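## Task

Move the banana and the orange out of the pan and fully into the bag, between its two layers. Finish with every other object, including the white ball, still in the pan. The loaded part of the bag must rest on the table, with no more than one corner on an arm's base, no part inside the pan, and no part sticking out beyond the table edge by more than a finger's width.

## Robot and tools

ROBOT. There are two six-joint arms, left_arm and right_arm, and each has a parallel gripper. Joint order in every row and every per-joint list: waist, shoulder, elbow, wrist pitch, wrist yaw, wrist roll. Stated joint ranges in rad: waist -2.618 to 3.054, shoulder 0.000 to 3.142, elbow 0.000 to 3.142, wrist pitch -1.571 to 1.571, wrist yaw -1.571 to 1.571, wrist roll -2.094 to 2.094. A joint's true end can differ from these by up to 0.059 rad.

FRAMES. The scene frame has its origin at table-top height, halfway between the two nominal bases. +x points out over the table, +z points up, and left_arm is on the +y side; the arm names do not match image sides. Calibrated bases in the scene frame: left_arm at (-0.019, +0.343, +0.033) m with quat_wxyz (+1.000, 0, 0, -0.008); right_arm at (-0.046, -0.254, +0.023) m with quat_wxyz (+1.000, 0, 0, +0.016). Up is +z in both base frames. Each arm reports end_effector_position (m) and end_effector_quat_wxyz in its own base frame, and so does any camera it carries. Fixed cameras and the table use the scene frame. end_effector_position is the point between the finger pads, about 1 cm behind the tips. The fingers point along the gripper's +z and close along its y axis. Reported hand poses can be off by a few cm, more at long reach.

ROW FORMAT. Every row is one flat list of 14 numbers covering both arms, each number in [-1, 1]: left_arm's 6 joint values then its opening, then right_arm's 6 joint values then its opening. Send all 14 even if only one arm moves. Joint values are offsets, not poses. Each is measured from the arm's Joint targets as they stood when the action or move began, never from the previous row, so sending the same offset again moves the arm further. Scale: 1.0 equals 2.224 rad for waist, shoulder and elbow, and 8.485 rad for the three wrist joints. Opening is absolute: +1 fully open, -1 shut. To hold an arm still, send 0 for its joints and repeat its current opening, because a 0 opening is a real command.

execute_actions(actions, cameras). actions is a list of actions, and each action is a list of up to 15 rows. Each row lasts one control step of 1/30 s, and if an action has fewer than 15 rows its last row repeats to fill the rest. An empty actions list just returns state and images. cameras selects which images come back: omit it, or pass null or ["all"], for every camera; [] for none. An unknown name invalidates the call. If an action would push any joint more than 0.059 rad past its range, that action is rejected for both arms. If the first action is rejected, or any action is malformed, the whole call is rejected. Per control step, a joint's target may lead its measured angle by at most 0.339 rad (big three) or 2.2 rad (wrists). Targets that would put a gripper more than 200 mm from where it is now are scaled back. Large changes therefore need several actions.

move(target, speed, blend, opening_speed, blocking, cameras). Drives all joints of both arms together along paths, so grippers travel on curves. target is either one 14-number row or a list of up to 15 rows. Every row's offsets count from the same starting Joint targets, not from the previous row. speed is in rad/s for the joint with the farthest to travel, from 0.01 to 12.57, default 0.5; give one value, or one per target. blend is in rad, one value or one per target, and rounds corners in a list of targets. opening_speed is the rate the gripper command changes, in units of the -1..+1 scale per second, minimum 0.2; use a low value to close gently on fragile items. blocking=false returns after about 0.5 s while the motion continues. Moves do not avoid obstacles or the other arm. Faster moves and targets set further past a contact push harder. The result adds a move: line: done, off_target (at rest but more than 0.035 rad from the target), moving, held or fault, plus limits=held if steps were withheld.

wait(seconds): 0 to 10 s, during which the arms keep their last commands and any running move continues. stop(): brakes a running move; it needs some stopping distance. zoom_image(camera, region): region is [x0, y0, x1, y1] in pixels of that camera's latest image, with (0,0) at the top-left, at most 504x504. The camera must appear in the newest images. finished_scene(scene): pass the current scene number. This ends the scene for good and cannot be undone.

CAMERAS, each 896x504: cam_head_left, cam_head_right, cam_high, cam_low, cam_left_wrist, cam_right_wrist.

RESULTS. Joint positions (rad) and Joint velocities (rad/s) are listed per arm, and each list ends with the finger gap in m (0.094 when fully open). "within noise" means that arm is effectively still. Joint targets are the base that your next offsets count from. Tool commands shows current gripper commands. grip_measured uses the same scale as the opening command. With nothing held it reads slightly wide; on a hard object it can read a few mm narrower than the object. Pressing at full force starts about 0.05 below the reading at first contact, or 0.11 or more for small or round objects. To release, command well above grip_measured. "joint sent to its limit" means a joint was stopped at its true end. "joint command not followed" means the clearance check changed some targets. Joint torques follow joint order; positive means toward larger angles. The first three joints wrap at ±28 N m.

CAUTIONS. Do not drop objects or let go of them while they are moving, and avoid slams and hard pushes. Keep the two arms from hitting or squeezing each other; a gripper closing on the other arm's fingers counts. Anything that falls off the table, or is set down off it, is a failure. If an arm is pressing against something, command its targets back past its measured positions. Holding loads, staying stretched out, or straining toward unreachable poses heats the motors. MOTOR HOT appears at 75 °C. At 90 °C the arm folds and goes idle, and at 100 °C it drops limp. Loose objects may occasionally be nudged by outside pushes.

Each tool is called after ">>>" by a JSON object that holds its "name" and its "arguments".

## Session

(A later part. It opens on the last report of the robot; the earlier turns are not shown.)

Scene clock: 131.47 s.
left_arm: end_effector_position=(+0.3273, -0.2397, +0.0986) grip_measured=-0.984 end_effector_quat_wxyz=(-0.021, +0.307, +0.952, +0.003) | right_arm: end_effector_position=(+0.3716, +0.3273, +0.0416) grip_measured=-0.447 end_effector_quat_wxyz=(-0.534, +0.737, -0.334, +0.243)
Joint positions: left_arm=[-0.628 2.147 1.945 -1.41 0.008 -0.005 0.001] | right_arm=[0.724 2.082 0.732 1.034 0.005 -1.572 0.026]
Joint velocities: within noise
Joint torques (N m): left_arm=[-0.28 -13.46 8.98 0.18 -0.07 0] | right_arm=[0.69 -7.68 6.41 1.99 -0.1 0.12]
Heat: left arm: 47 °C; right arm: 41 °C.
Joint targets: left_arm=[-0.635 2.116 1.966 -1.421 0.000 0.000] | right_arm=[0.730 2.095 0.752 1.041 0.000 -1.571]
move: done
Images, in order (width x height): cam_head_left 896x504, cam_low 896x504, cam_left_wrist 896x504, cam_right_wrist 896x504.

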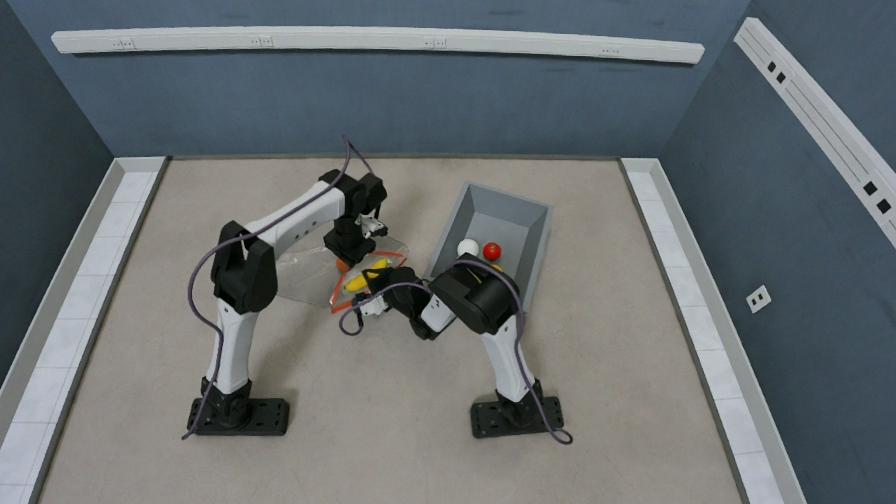

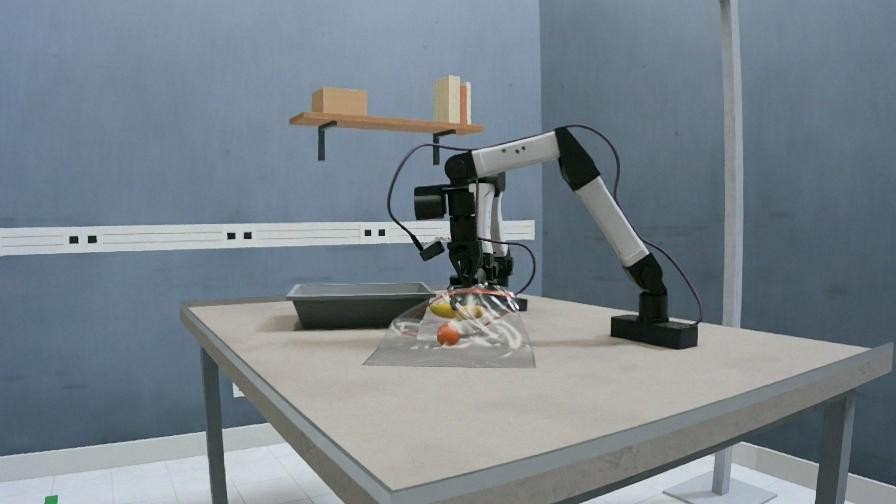

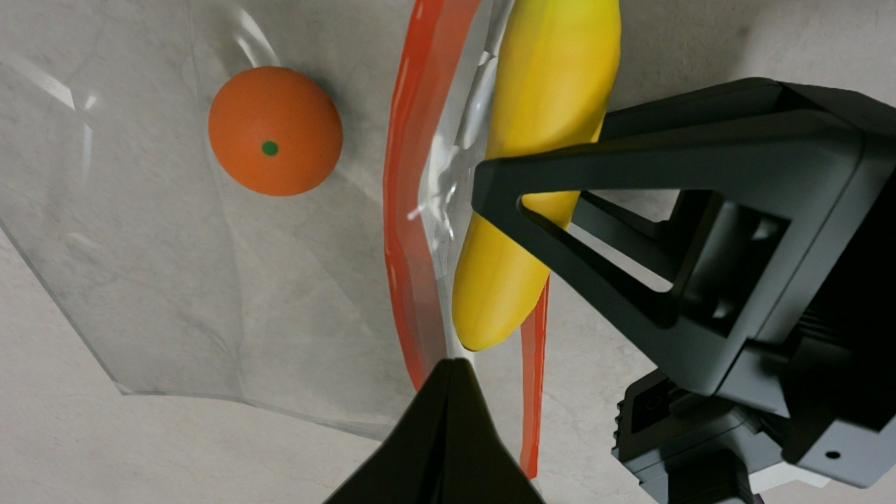

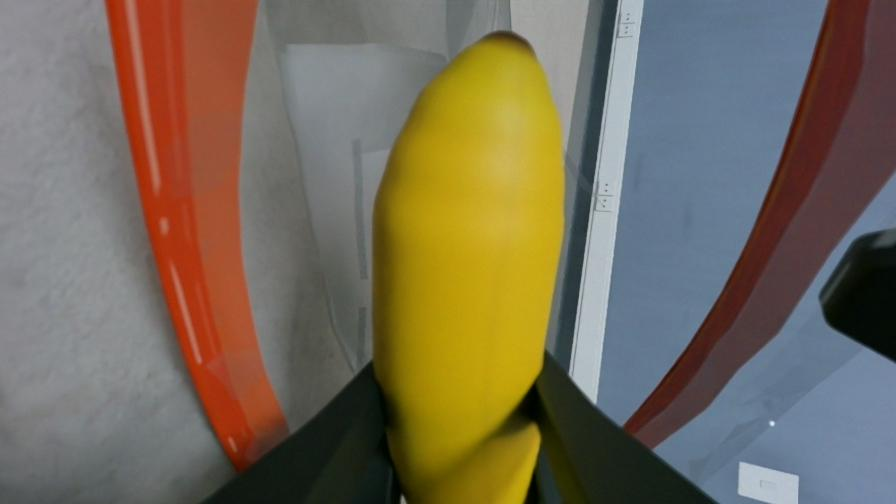

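>>> {"name": "move", "arguments": {"target": [0,0,0,0,0,0,-1,0,0.068,0.1027,-0.009,0,0,-0.6], "speed": 0.15, "cameras": ["cam_head_left","cam_low","cam_left_wrist","cam_right_wrist"]}}

>>> {"name": "zoom_image", "arguments": {"camera": "cam_low", "region": [340, 260, 560, 384]}}

Scene clock: 133.60 s.
left_arm: end_effector_position=(+0.3273, -0.2397, +0.0986) grip_measured=-0.984 end_effector_quat_wxyz=(-0.021, +0.307, +0.952, +0.003) | right_arm: end_effector_position=(+0.4089, +0.3603, +0.0288) grip_measured=-0.447 end_effector_quat_wxyz=(-0.534, +0.737, -0.334, +0.243)
Joint positions: left_arm=[-0.628 2.147 1.945 -1.41 0.008 -0.005 0.001] | right_arm=[0.724 2.232 0.959 0.958 0.005 -1.572 0.026]
Joint velocities: within noise
Joint torques (N m): left_arm=[-0.32 -13.49 9.02 0.18 -0.06 0] | right_arm=[0.66 -9.07 6.98 2.01 -0.09 0.12]
Heat: left arm: 47 °C; right arm: 41 °C.
Joint targets: left_arm=[-0.635 2.116 1.966 -1.421 0.000 0.000] | right_arm=[0.730 2.246 0.981 0.965 0.000 -1.571]
move: done
Images, in order (width x height): cam_head_left 896x504, cam_low 896x504, cam_left_wrist 896x504, cam_right_wrist 896x504.

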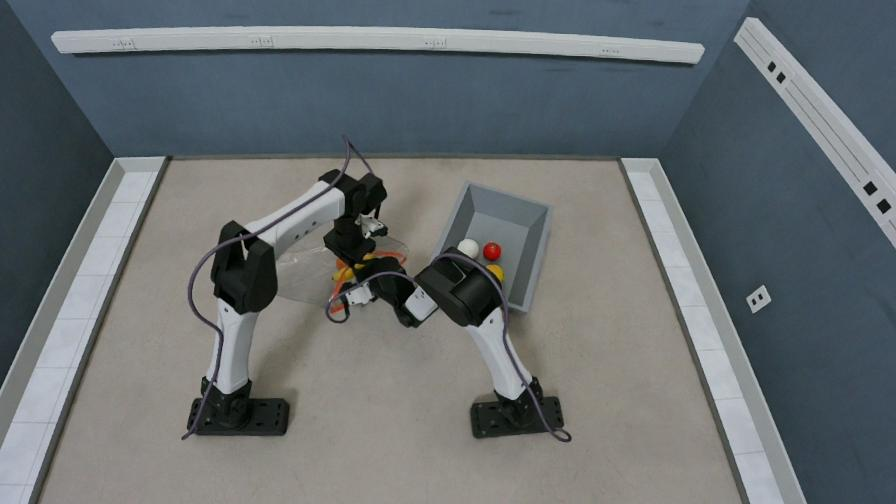

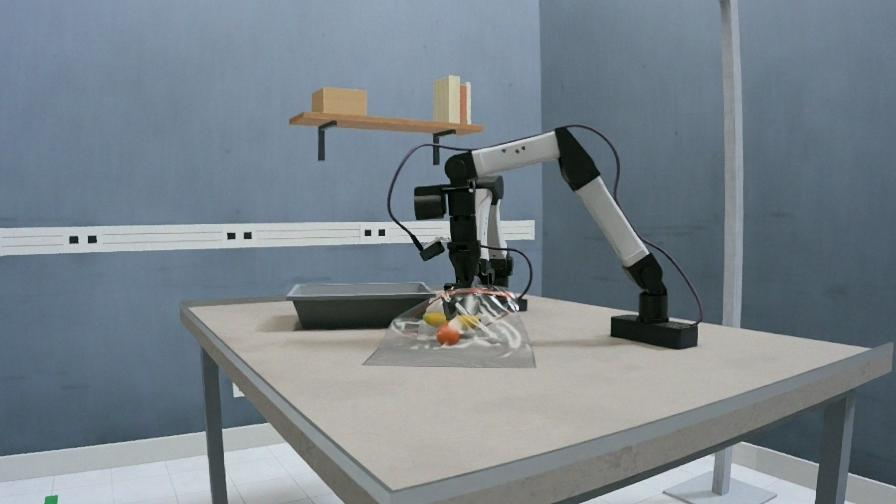

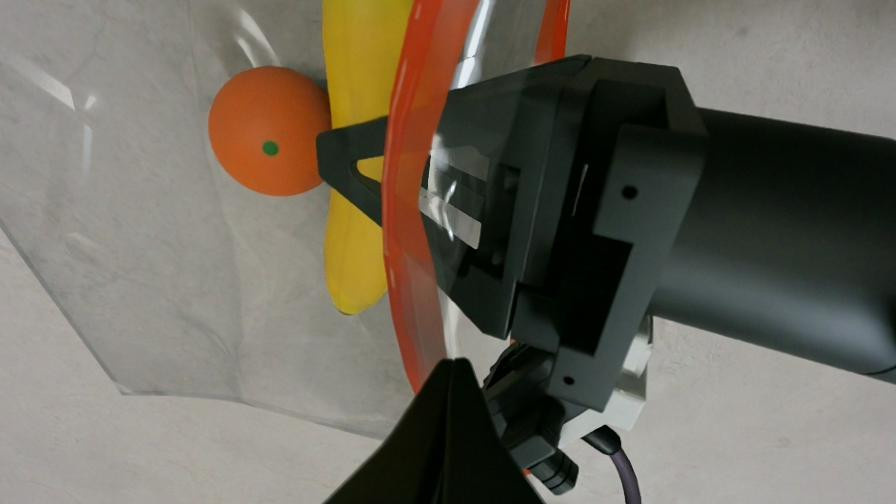

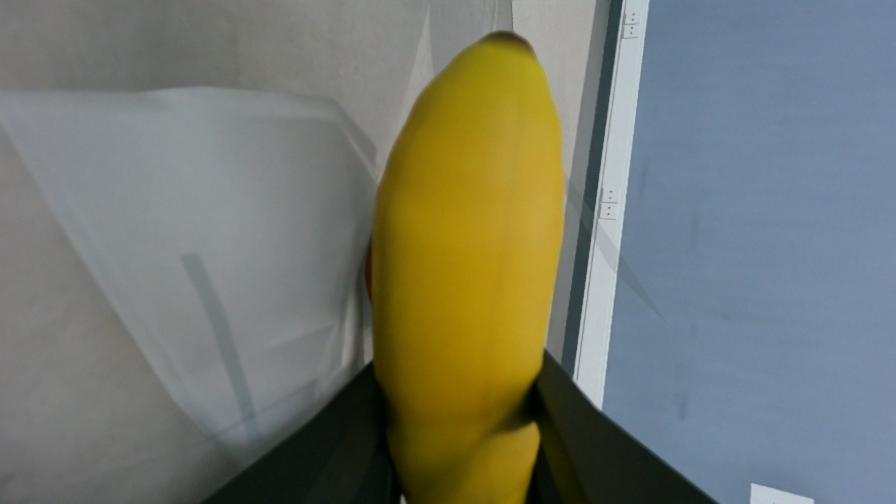

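Scaled by 2.291 from the camera's 896x504 image, which has a finer 1280x720 frame.

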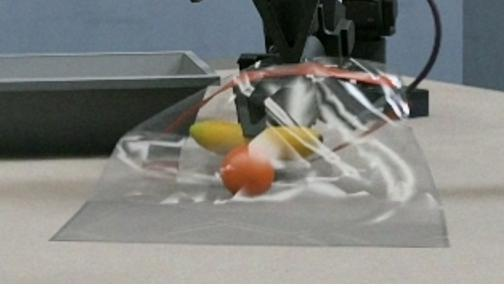

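>>> {"name": "move", "arguments": {"target": [0,0,0,0,0,0,-1,0,0,0,0,0,0.05,-0.6], "speed": 0.3, "cameras": ["cam_low","cam_left_wrist","cam_right_wrist"]}}

>>> {"name": "zoom_image", "arguments": {"camera": "cam_low", "region": [340, 260, 560, 384]}}

Scene clock: 136.33 s.
left_arm: end_effector_position=(+0.3273, -0.2397, +0.0986) grip_measured=-0.984 end_effector_quat_wxyz=(-0.021, +0.307, +0.952, +0.003) | right_arm: end_effector_position=(+0.4088, +0.3602, +0.0283) grip_measured=-0.447 end_effector_quat_wxyz=(-0.572, +0.654, -0.479, +0.128)
Joint positions: left_arm=[-0.628 2.147 1.945 -1.41 0.008 -0.005 0.001] | right_arm=[0.724 2.232 0.959 0.956 0.005 -1.157 0.026]
Joint velocities: within noise
Joint torques (N m): left_arm=[-0.32 -13.52 8.95 0.19 -0.07 0] | right_arm=[0.68 -9.07 7.01 2.01 -0.09 0.22]
Heat: left arm: 47 °C; right arm: 41 °C.
Joint targets: left_arm=[-0.635 2.116 1.966 -1.421 0.000 0.000] | right_arm=[0.730 2.246 0.981 0.965 0.000 -1.147]
move: done
Images, in order (width x height): cam_low 896x504, cam_left_wrist 896x504, cam_right_wrist 896x504.

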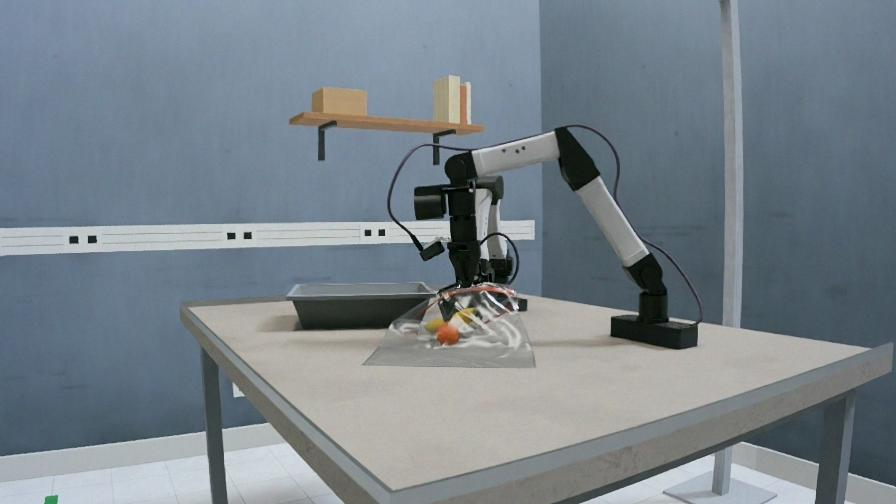

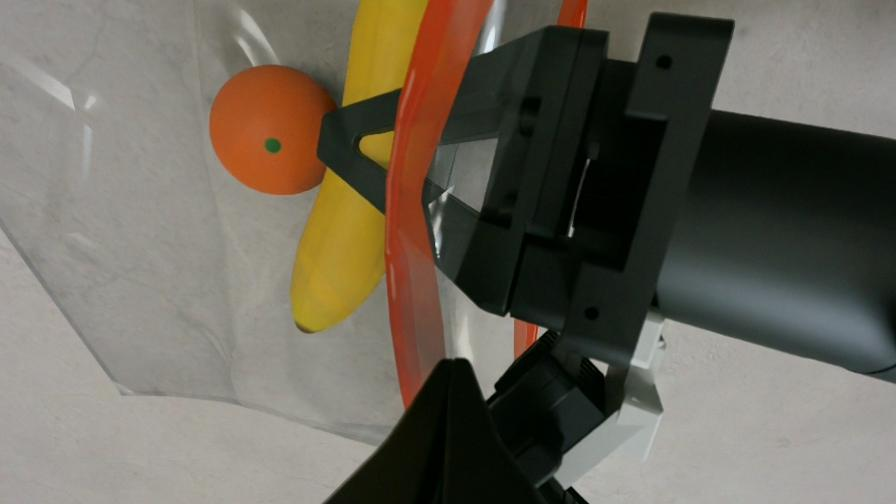

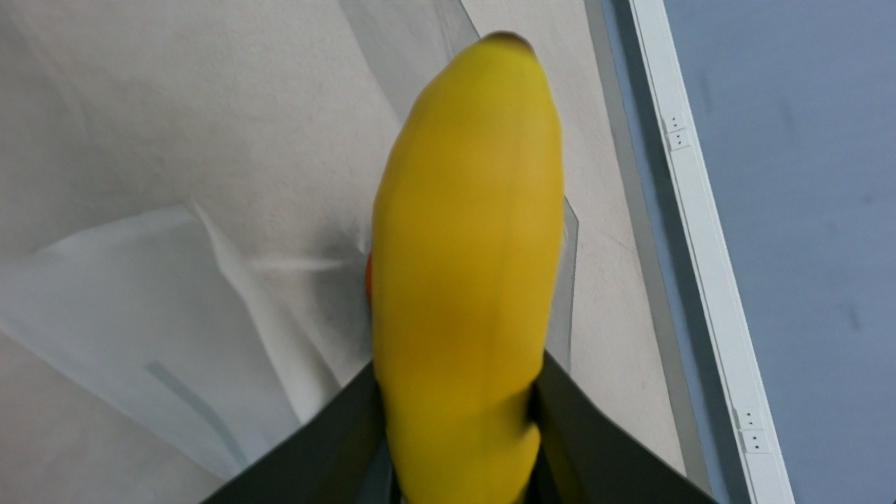

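Scaled by 2.291 from the camera's 896x504 image, which has a finer 1280x720 frame.

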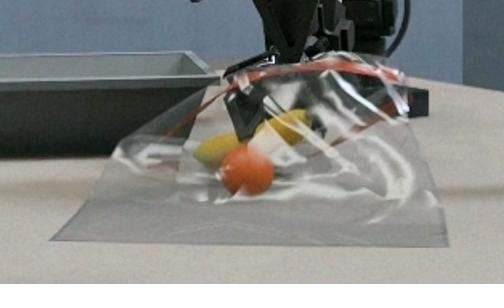

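>>> {"name": "move", "arguments": {"target": [0,0,0,0,0,0,-1,0,0.014,0.0012,0.0034,0,0,-0.6], "speed": 0.1, "cameras": []}}

>>> {"name": "move", "arguments": {"target": [0,0,0,0,0,0,-1,0,0,0,0,0,0,0.0], "opening_speed": 0.2, "cameras": ["cam_low","cam_left_wrist","cam_right_wrist"]}}

>>> {"name": "zoom_image", "arguments": {"camera": "cam_low", "region": [340, 260, 560, 384]}}

Scene clock: 137.57 s.
left_arm: end_effector_position=(+0.3273, -0.2397, +0.0986) grip_measured=-0.984 end_effector_quat_wxyz=(-0.021, +0.307, +0.952, +0.003) | right_arm: end_effector_position=(+0.4077, +0.3592, +0.0151) grip_measured=-0.447 end_effector_quat_wxyz=(-0.565, +0.657, -0.482, +0.126)
Joint positions: left_arm=[-0.628 2.147 1.945 -1.41 0.008 -0.005 0.001] | right_arm=[0.724 2.264 0.96 0.969 0.005 -1.155 0.026]
Joint velocities: within noise
Joint torques (N m): left_arm=[-0.29 -13.55 8.98 0.16 -0.08 -0.01] | right_arm=[0.69 -9.21 6.95 2.18 -0.09 0.19]
Heat: left arm: 47 °C; right arm: 41 °C.
Joint targets: left_arm=[-0.635 2.116 1.966 -1.421 0.000 0.000] | right_arm=[0.730 2.277 0.984 0.994 0.000 -1.147]
move: done
No camera images: "cameras" was empty.

Scene clock: 140.77 s.
left_arm: end_effector_position=(+0.3273, -0.2397, +0.0986) grip_measured=-0.984 end_effector_quat_wxyz=(-0.021, +0.307, +0.952, +0.003) | right_arm: end_effector_position=(+0.4089, +0.3603, +0.0186) grip_measured=-0.001 end_effector_quat_wxyz=(-0.571, +0.654, -0.480, +0.127)
Joint positions: left_arm=[-0.628 2.147 1.945 -1.41 0.008 -0.005 0.001] | right_arm=[0.724 2.264 0.962 0.981 0.005 -1.155 0.047]
Joint velocities: within noise
Joint torques (N m): left_arm=[-0.31 -13.46 8.96 0.18 -0.07 0] | right_arm=[0.68 -9.24 6.75 2.04 -0.09 0.2]
Heat: left arm: 48 °C; right arm: 41 °C.
Joint targets: left_arm=[-0.635 2.116 1.966 -1.421 0.000 0.000] | right_arm=[0.730 2.277 0.983 0.994 0.000 -1.147]
move: done
Images, in order (width x height): cam_low 896x504, cam_left_wrist 896x504, cam_right_wrist 896x504.

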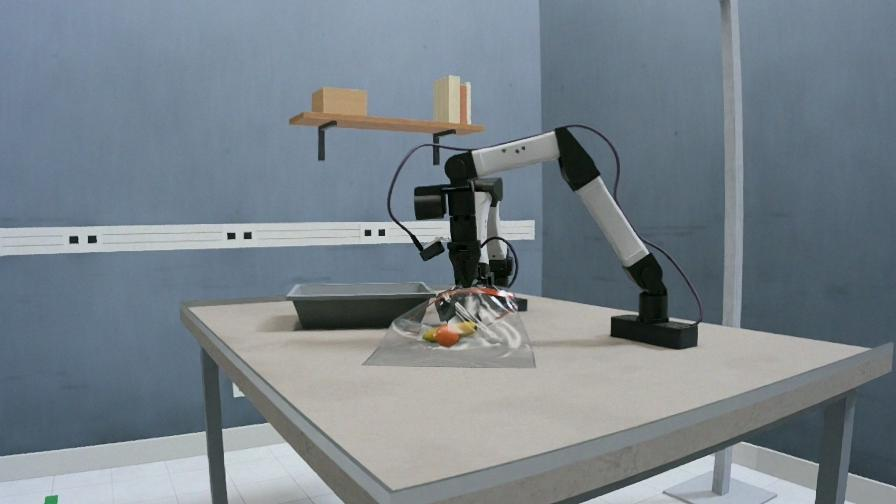

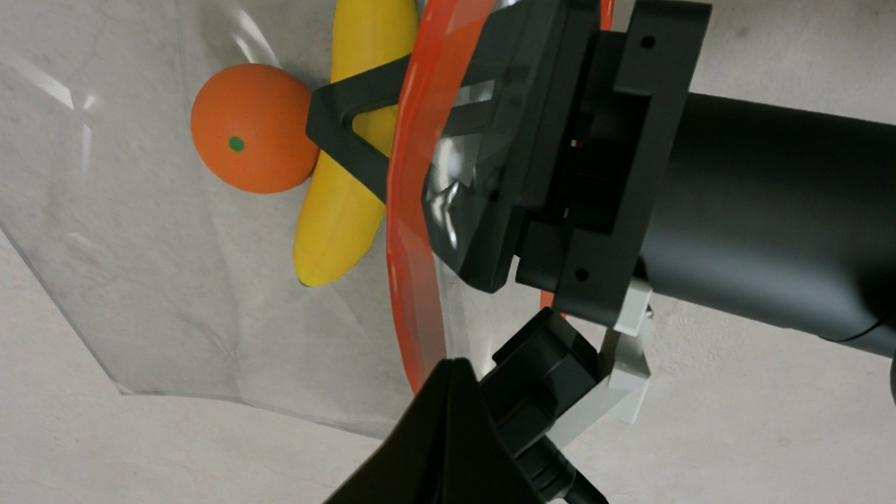

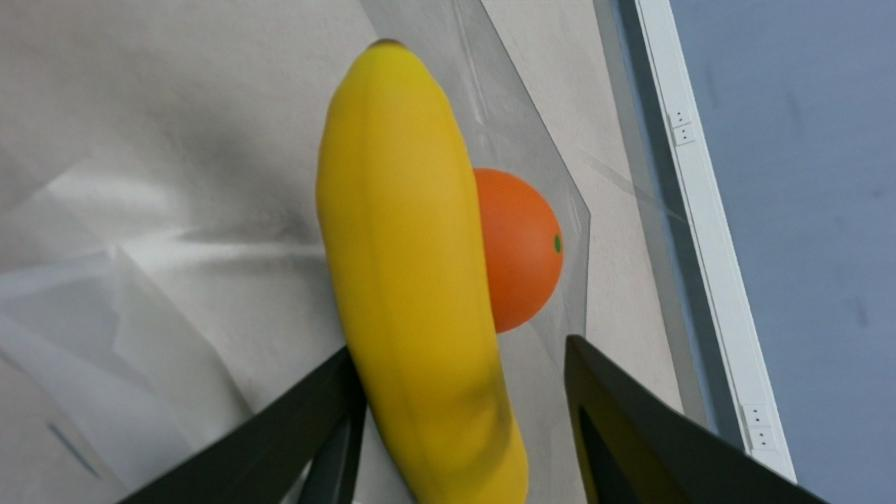

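Scaled by 2.291 from the camera's 896x504 image, which has a finer 1280x720 frame.

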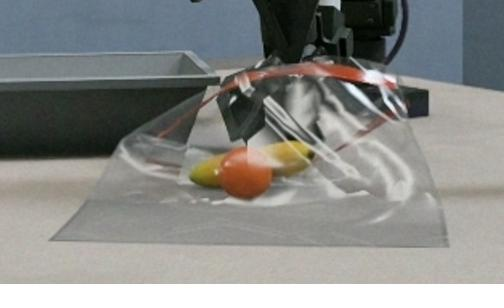

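>>> {"name": "move", "arguments": {"target": [[0,0,0,0,0,0,-1,0,-0.0472,-0.1022,0.0144,0,0,0.15],[0,0,0,0,0,0,-1,0,-0.1551,-0.2374,0.0216,0,0,0.15]], "speed": [0.15,0.2], "opening_speed": 0.3, "blend": 0.02, "cameras": ["cam_low","cam_left_wrist","cam_right_wrist","cam_head_left"]}}

>>> {"name": "zoom_image", "arguments": {"camera": "cam_low", "region": [340, 260, 560, 384]}}

Scene clock: 144.47 s.
left_arm: end_effector_position=(+0.3272, -0.2396, +0.0986) grip_measured=-0.984 end_effector_quat_wxyz=(-0.021, +0.307, +0.952, +0.003) | right_arm: end_effector_position=(+0.3211, +0.2827, +0.0310) grip_measured=+0.149 end_effector_quat_wxyz=(-0.558, +0.661, -0.486, +0.124)
Joint positions: left_arm=[-0.628 2.147 1.945 -1.411 0.008 -0.005 0.001] | right_arm=[0.724 1.968 0.459 1.155 0.005 -1.155 0.054]
Joint velocities: within noise
Joint torques (N m): left_arm=[-0.29 -13.49 8.98 0.18 -0.07 0] | right_arm=[0.69 -10.19 3.3 2.09 -0.09 0.2]
Heat: left arm: 48 °C; right arm: 42 °C.
Joint targets: left_arm=[-0.635 2.116 1.966 -1.421 0.000 0.000] | right_arm=[0.730 1.932 0.456 1.177 0.000 -1.146]
move: off_target (right_arm); right_arm: the shoulder is farthest, 0.036 rad from its target
Images, in order (width x height): cam_head_left 896x504, cam_low 896x504, cam_left_wrist 896x504, cam_right_wrist 896x504.

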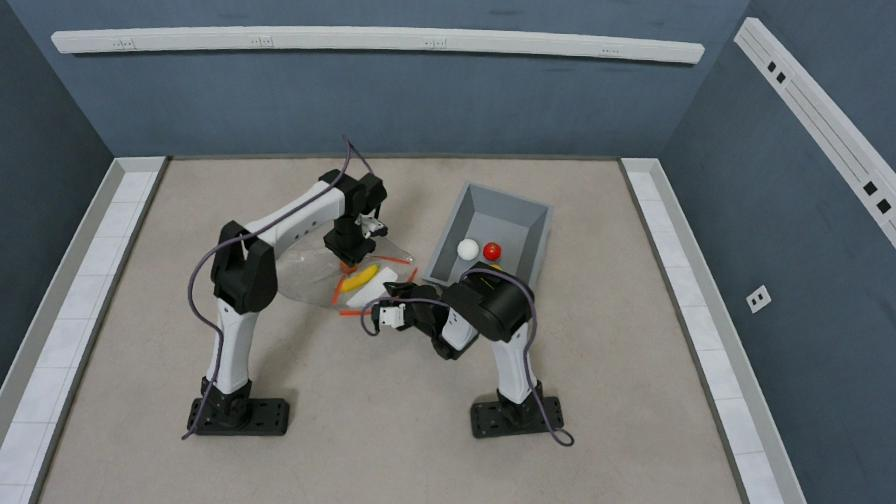

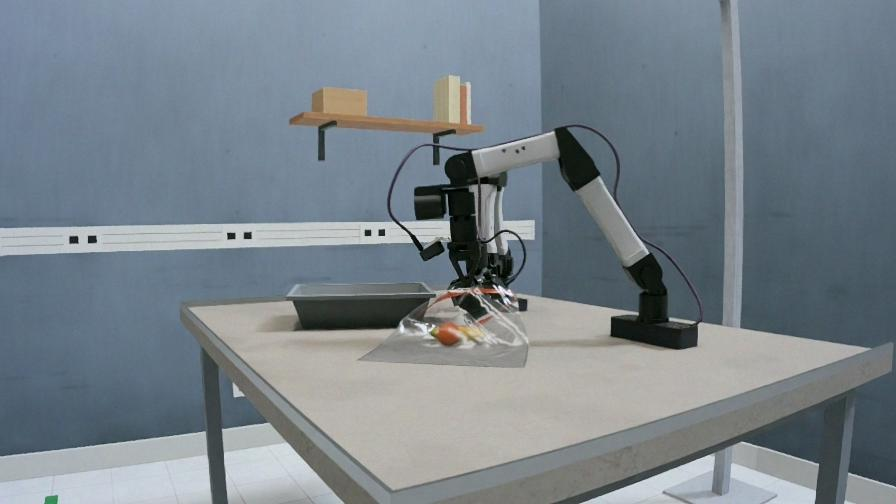

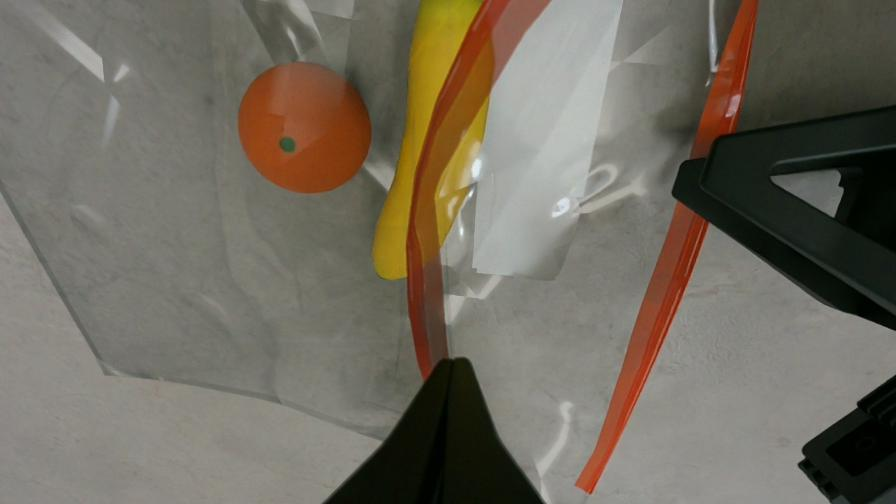

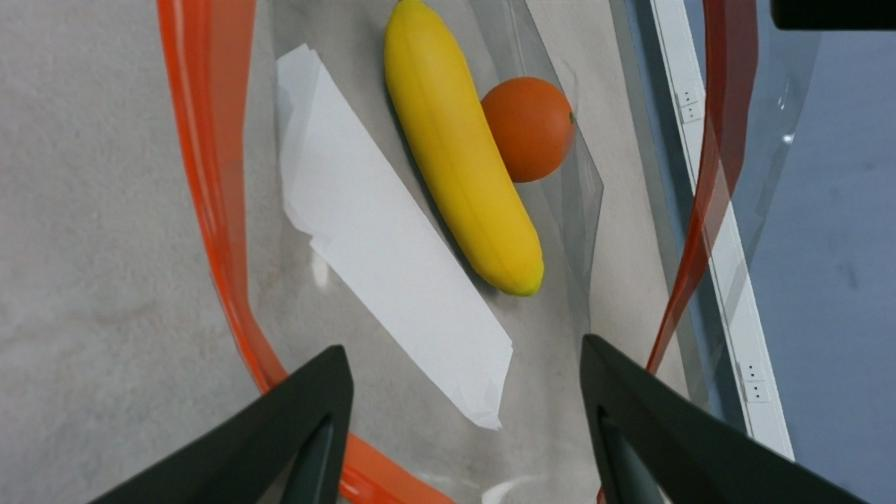

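Scaled by 2.291 from the camera's 896x504 image, which has a finer 1280x720 frame.

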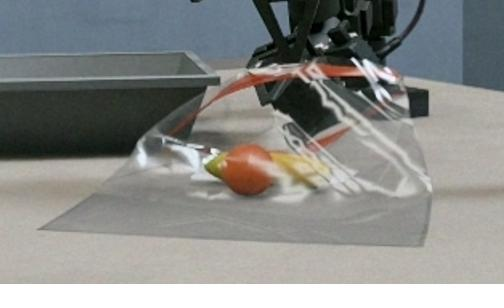

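>>> {"name": "move", "arguments": {"target": [0,0,0,0,0,0,-1,0,-0.0943,0.0117,-0.0279,0,0,0.15], "speed": 0.2, "cameras": ["cam_low","cam_left_wrist","cam_right_wrist"]}}

Scene clock: 146.47 s.
left_arm: end_effector_position=(+0.3272, -0.2396, +0.0986) grip_measured=-0.984 end_effector_quat_wxyz=(-0.021, +0.307, +0.952, +0.003) | right_arm: end_effector_position=(+0.3174, +0.2794, +0.0676) grip_measured=+0.149 end_effector_quat_wxyz=(-0.556, +0.662, -0.486, +0.124)
Joint positions: left_arm=[-0.628 2.147 1.945 -1.411 0.008 -0.005 0.001] | right_arm=[0.724 1.753 0.459 0.936 0.005 -1.155 0.054]
Joint velocities: within noise
Joint torques (N m): left_arm=[-0.31 -13.48 8.98 0.18 -0.07 0] | right_arm=[0.69 -9.09 6.91 1.96 -0.09 0.19]
Heat: left arm: 48 °C; right arm: 42 °C.
Joint targets: left_arm=[-0.635 2.116 1.966 -1.421 0.000 0.000] | right_arm=[0.730 1.722 0.482 0.940 0.000 -1.146]
move: done
Images, in order (width x height): cam_low 896x504, cam_left_wrist 896x504, cam_right_wrist 896x504.

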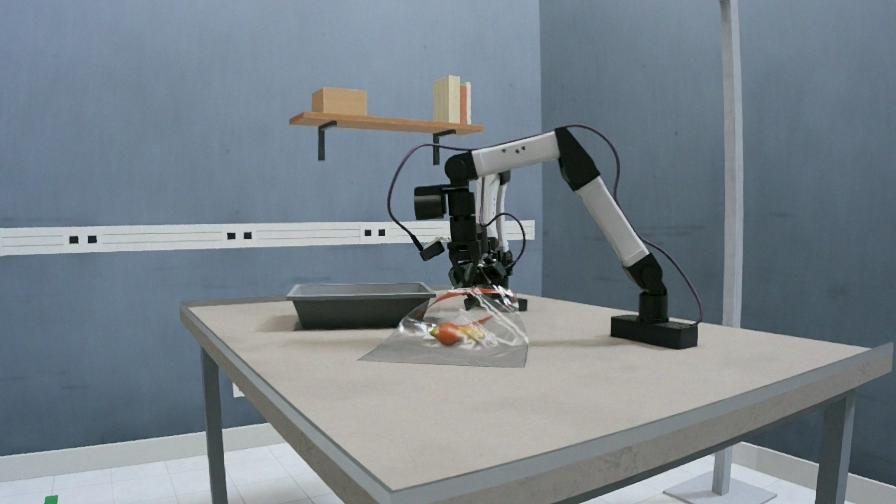

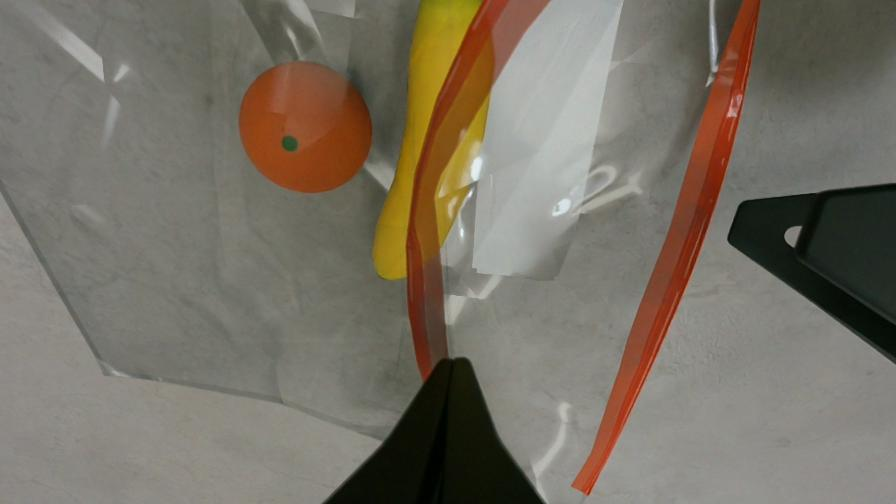

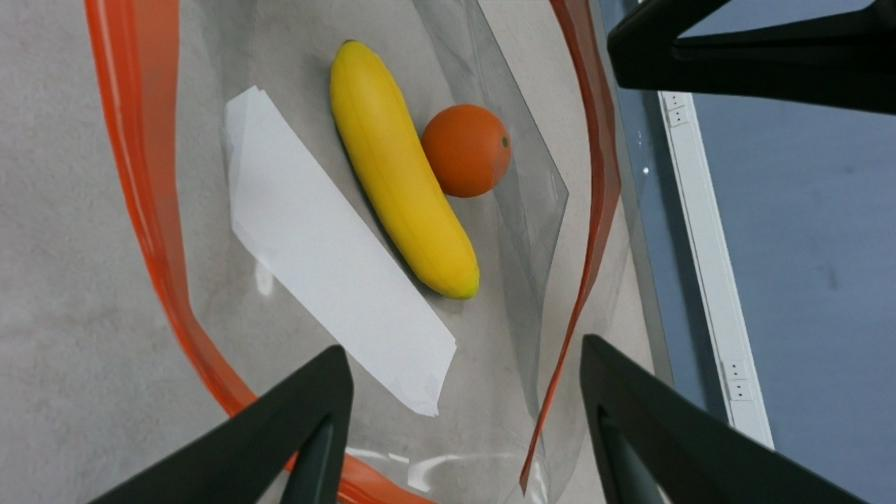

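>>> {"name": "move", "arguments": {"target": [[0,0,0,0,0,0,-1,0,-0.5193,-0.0728,-0.1347,0,0,0.1],[0,0,0,0,0,0,-1,-0.35,-0.5193,-0.0728,-0.1347,0,0.135,0.1]], "speed": 0.6, "blend": 0.1, "cameras": ["cam_head_left"]}}

>>> {"name": "move", "arguments": {"target": [[-0.0495,0.0124,-0.0727,0.0223,0,0,-1,0,0,0,0,0,0,0.1],[-0.0989,0.0387,-0.1082,0.0385,0,0,-1,0,0,0,0,0,0,0.1]], "speed": 0.15, "blend": 0.02}}

>>> {"name": "zoom_image", "arguments": {"camera": "cam_head_left", "region": [260, 210, 440, 320]}}

Scene clock: 152.47 s.
left_arm: end_effector_position=(+0.3272, -0.2396, +0.0986) grip_measured=-0.984 end_effector_quat_wxyz=(-0.021, +0.307, +0.952, +0.003) | right_arm: end_effector_position=(+0.2707, -0.0118, +0.1453) grip_measured=+0.101 end_effector_quat_wxyz=(+0.528, +0.015, +0.849, -0.015)
Joint positions: left_arm=[-0.628 2.147 1.945 -1.411 0.008 -0.005 0.001] | right_arm=[-0.041 0.574 0.323 -0.208 0.004 -0.009 0.052]
Joint velocities: within noise
Joint torques (N m): left_arm=[-0.27 -13.48 8.99 0.18 -0.06 0] | right_arm=[-0.7 -0.58 7.31 1.92 -0.07 0.13]
Heat: left arm: 48 °C; right arm: 41 °C.
Joint targets: left_arm=[-0.635 2.116 1.966 -1.421 0.000 0.000] | right_arm=[-0.048 0.567 0.320 -0.203 0.000 -0.001]
move: done
Images, in order (width x height): cam_head_left 896x504.

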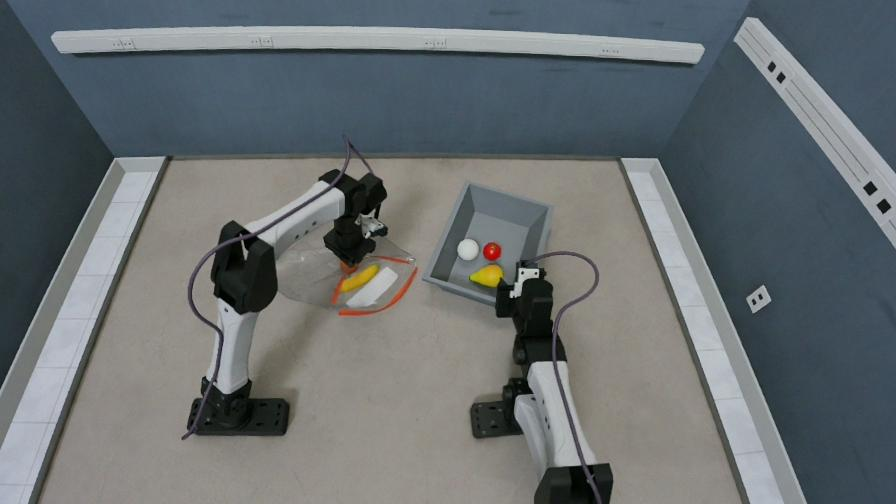

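Scene clock: 155.20 s.
left_arm: end_effector_position=(+0.2770, -0.3185, +0.0311) grip_measured=-0.984 end_effector_quat_wxyz=(+0.005, +0.411, +0.912, -0.007) | right_arm: end_effector_position=(+0.2707, -0.0118, +0.1453) grip_measured=+0.101 end_effector_quat_wxyz=(+0.528, +0.015, +0.849, -0.015)
Joint positions: left_arm=[-0.852 2.184 1.734 -1.107 0.008 -0.005 0.001] | right_arm=[-0.041 0.574 0.323 -0.208 0.004 -0.008 0.052]
Joint velocities: within noise
Joint torques (N m): left_arm=[-0.13 -9.91 6.04 0.56 -0.06 0] | right_arm=[-0.68 -0.59 7.3 1.92 -0.06 0.12]
Heat: left arm: 48 °C; right arm: 40 °C.
Joint targets: left_arm=[-0.855 2.202 1.725 -1.094 0.000 0.000] | right_arm=[-0.048 0.567 0.320 -0.203 0.000 -0.001]
move: done

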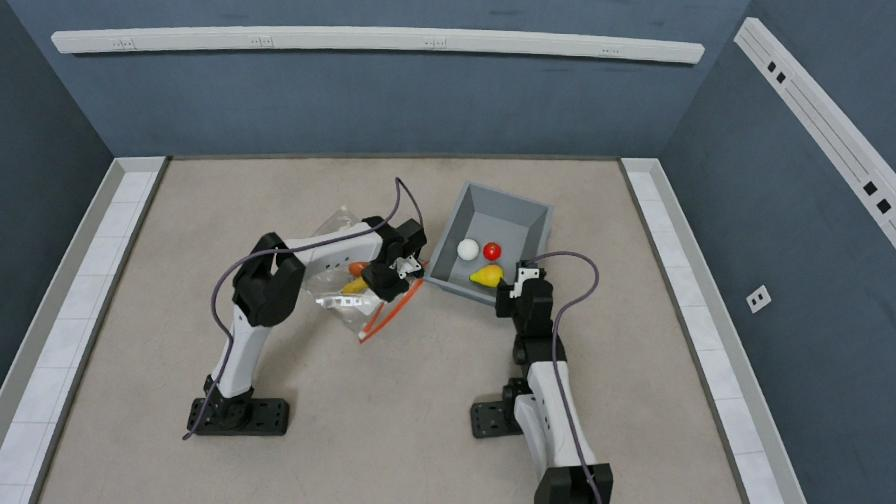

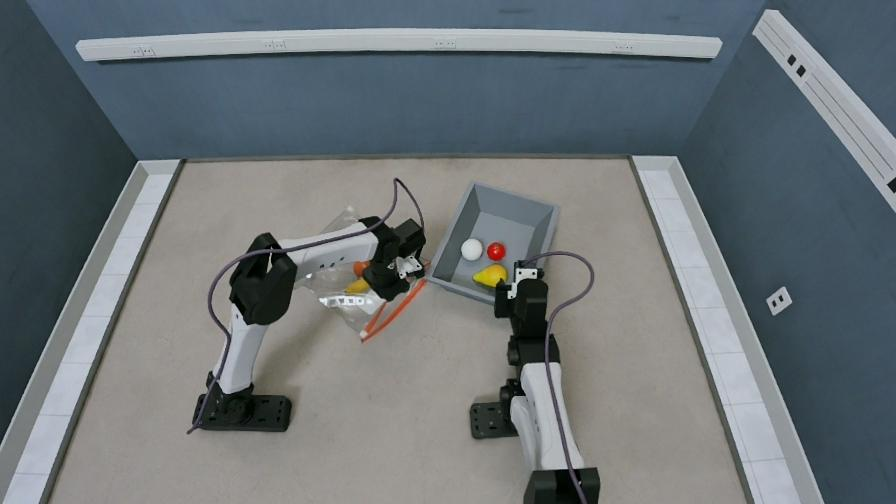

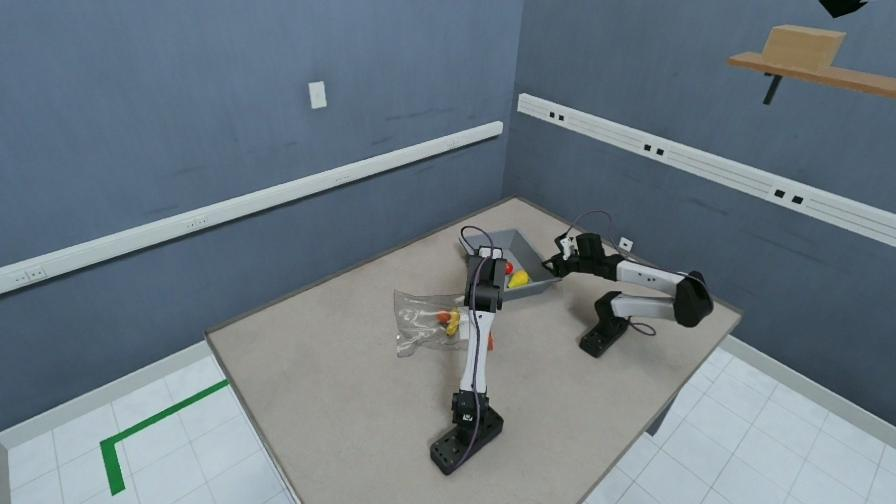

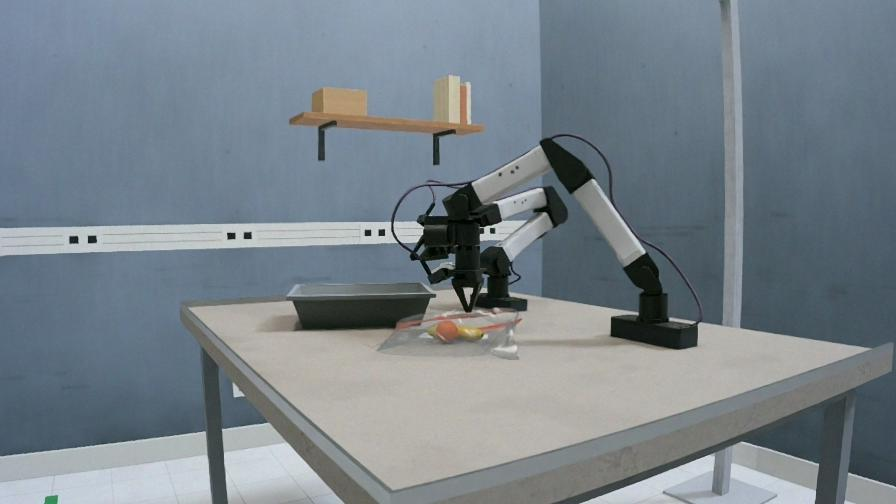

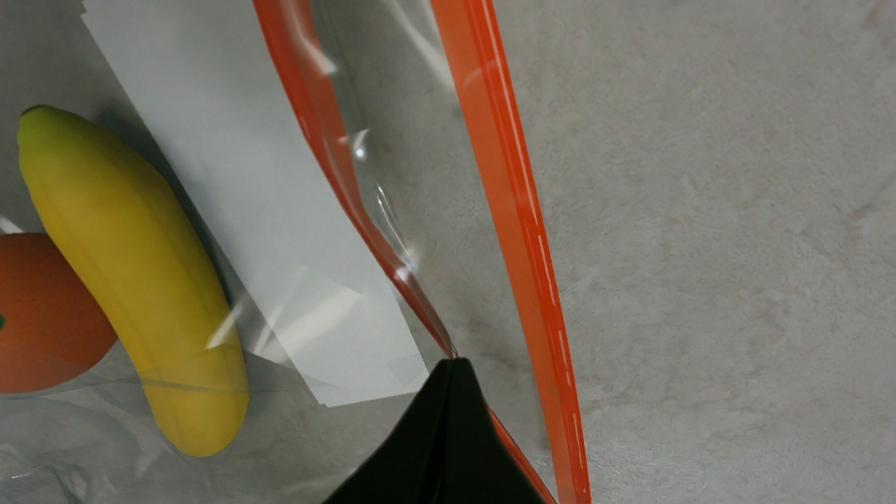

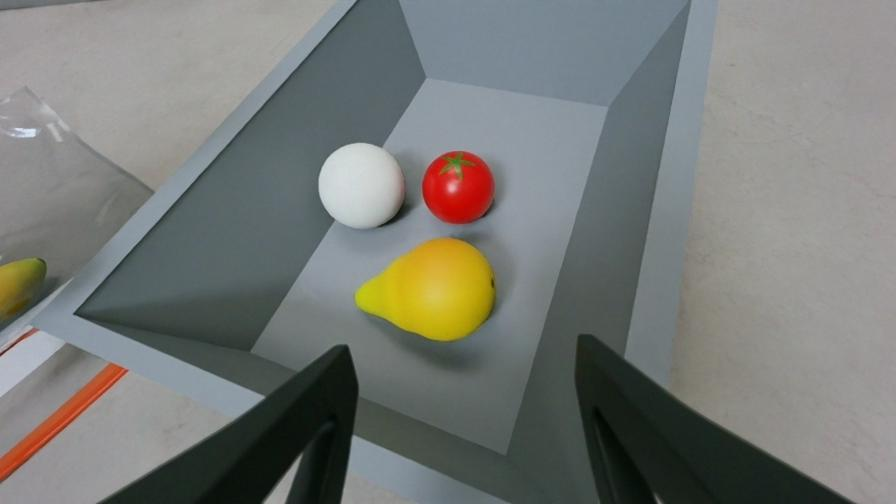

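Scaled by 2.800 from the camera's 896x504 image, which has a finer 1280x720 frame.

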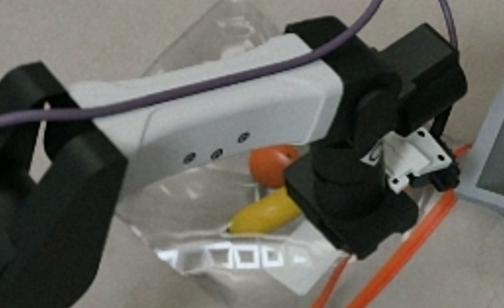

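>>> {"name": "move", "arguments": {"target": [0,0.0165,-0.0318,0.0127,0,0,-1,0,0,0,0,0,0,0.1], "speed": 0.1, "cameras": ["cam_low","cam_left_wrist","cam_high"]}}

Scene clock: 160.90 s.
left_arm: end_effector_position=(+0.2777, -0.3193, -0.0001) grip_measured=-0.984 end_effector_quat_wxyz=(+0.006, +0.411, +0.912, -0.007) | right_arm: end_effector_position=(+0.2707, -0.0118, +0.1452) grip_measured=+0.101 end_effector_quat_wxyz=(+0.528, +0.015, +0.849, -0.015)
Joint positions: left_arm=[-0.852 2.219 1.664 -0.999 0.008 -0.005 0.001] | right_arm=[-0.041 0.574 0.323 -0.208 0.004 -0.008 0.052]
Joint velocities: within noise
Joint torques (N m): left_arm=[-0.06 -9.91 5.81 0.56 -0.07 0] | right_arm=[-0.7 -0.58 7.3 1.92 -0.07 0.11]
Heat: left arm: 48 °C; right arm: 38 °C.
Joint targets: left_arm=[-0.855 2.239 1.654 -0.986 0.000 0.000] | right_arm=[-0.048 0.567 0.320 -0.203 0.000 -0.001]
move: done
Images, in order (width x height): cam_high 896x504, cam_low 896x504, cam_left_wrist 896x504.

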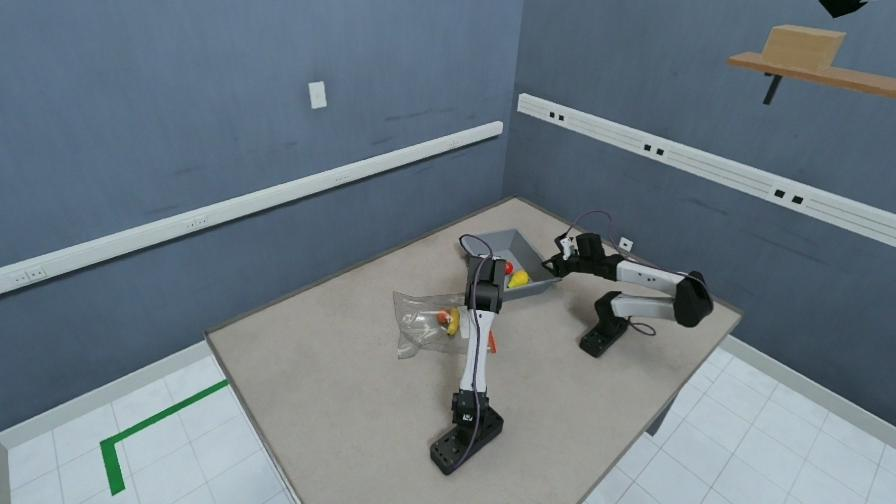

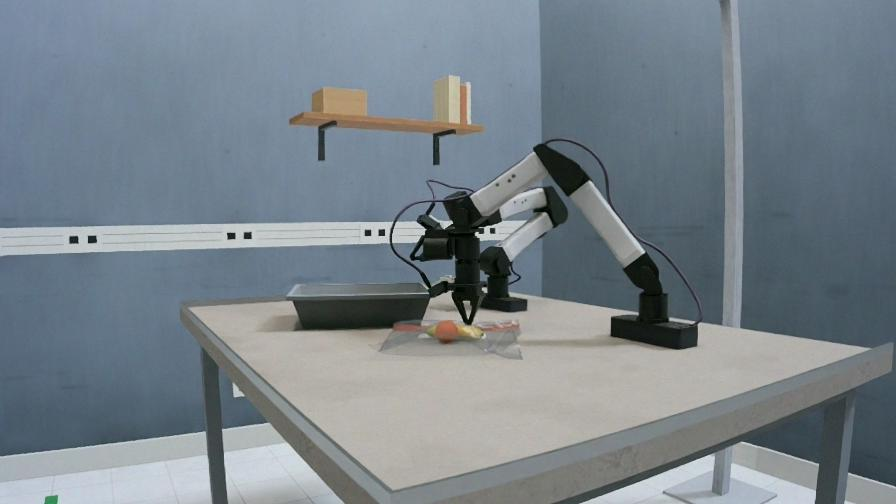

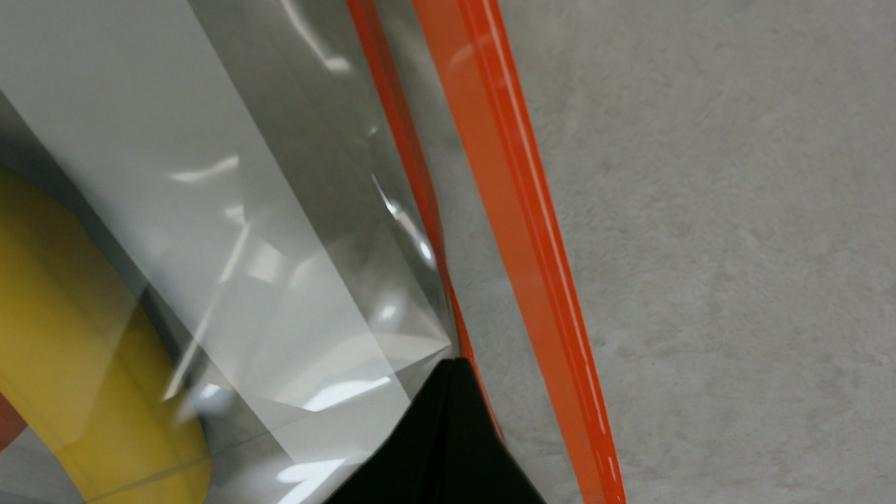

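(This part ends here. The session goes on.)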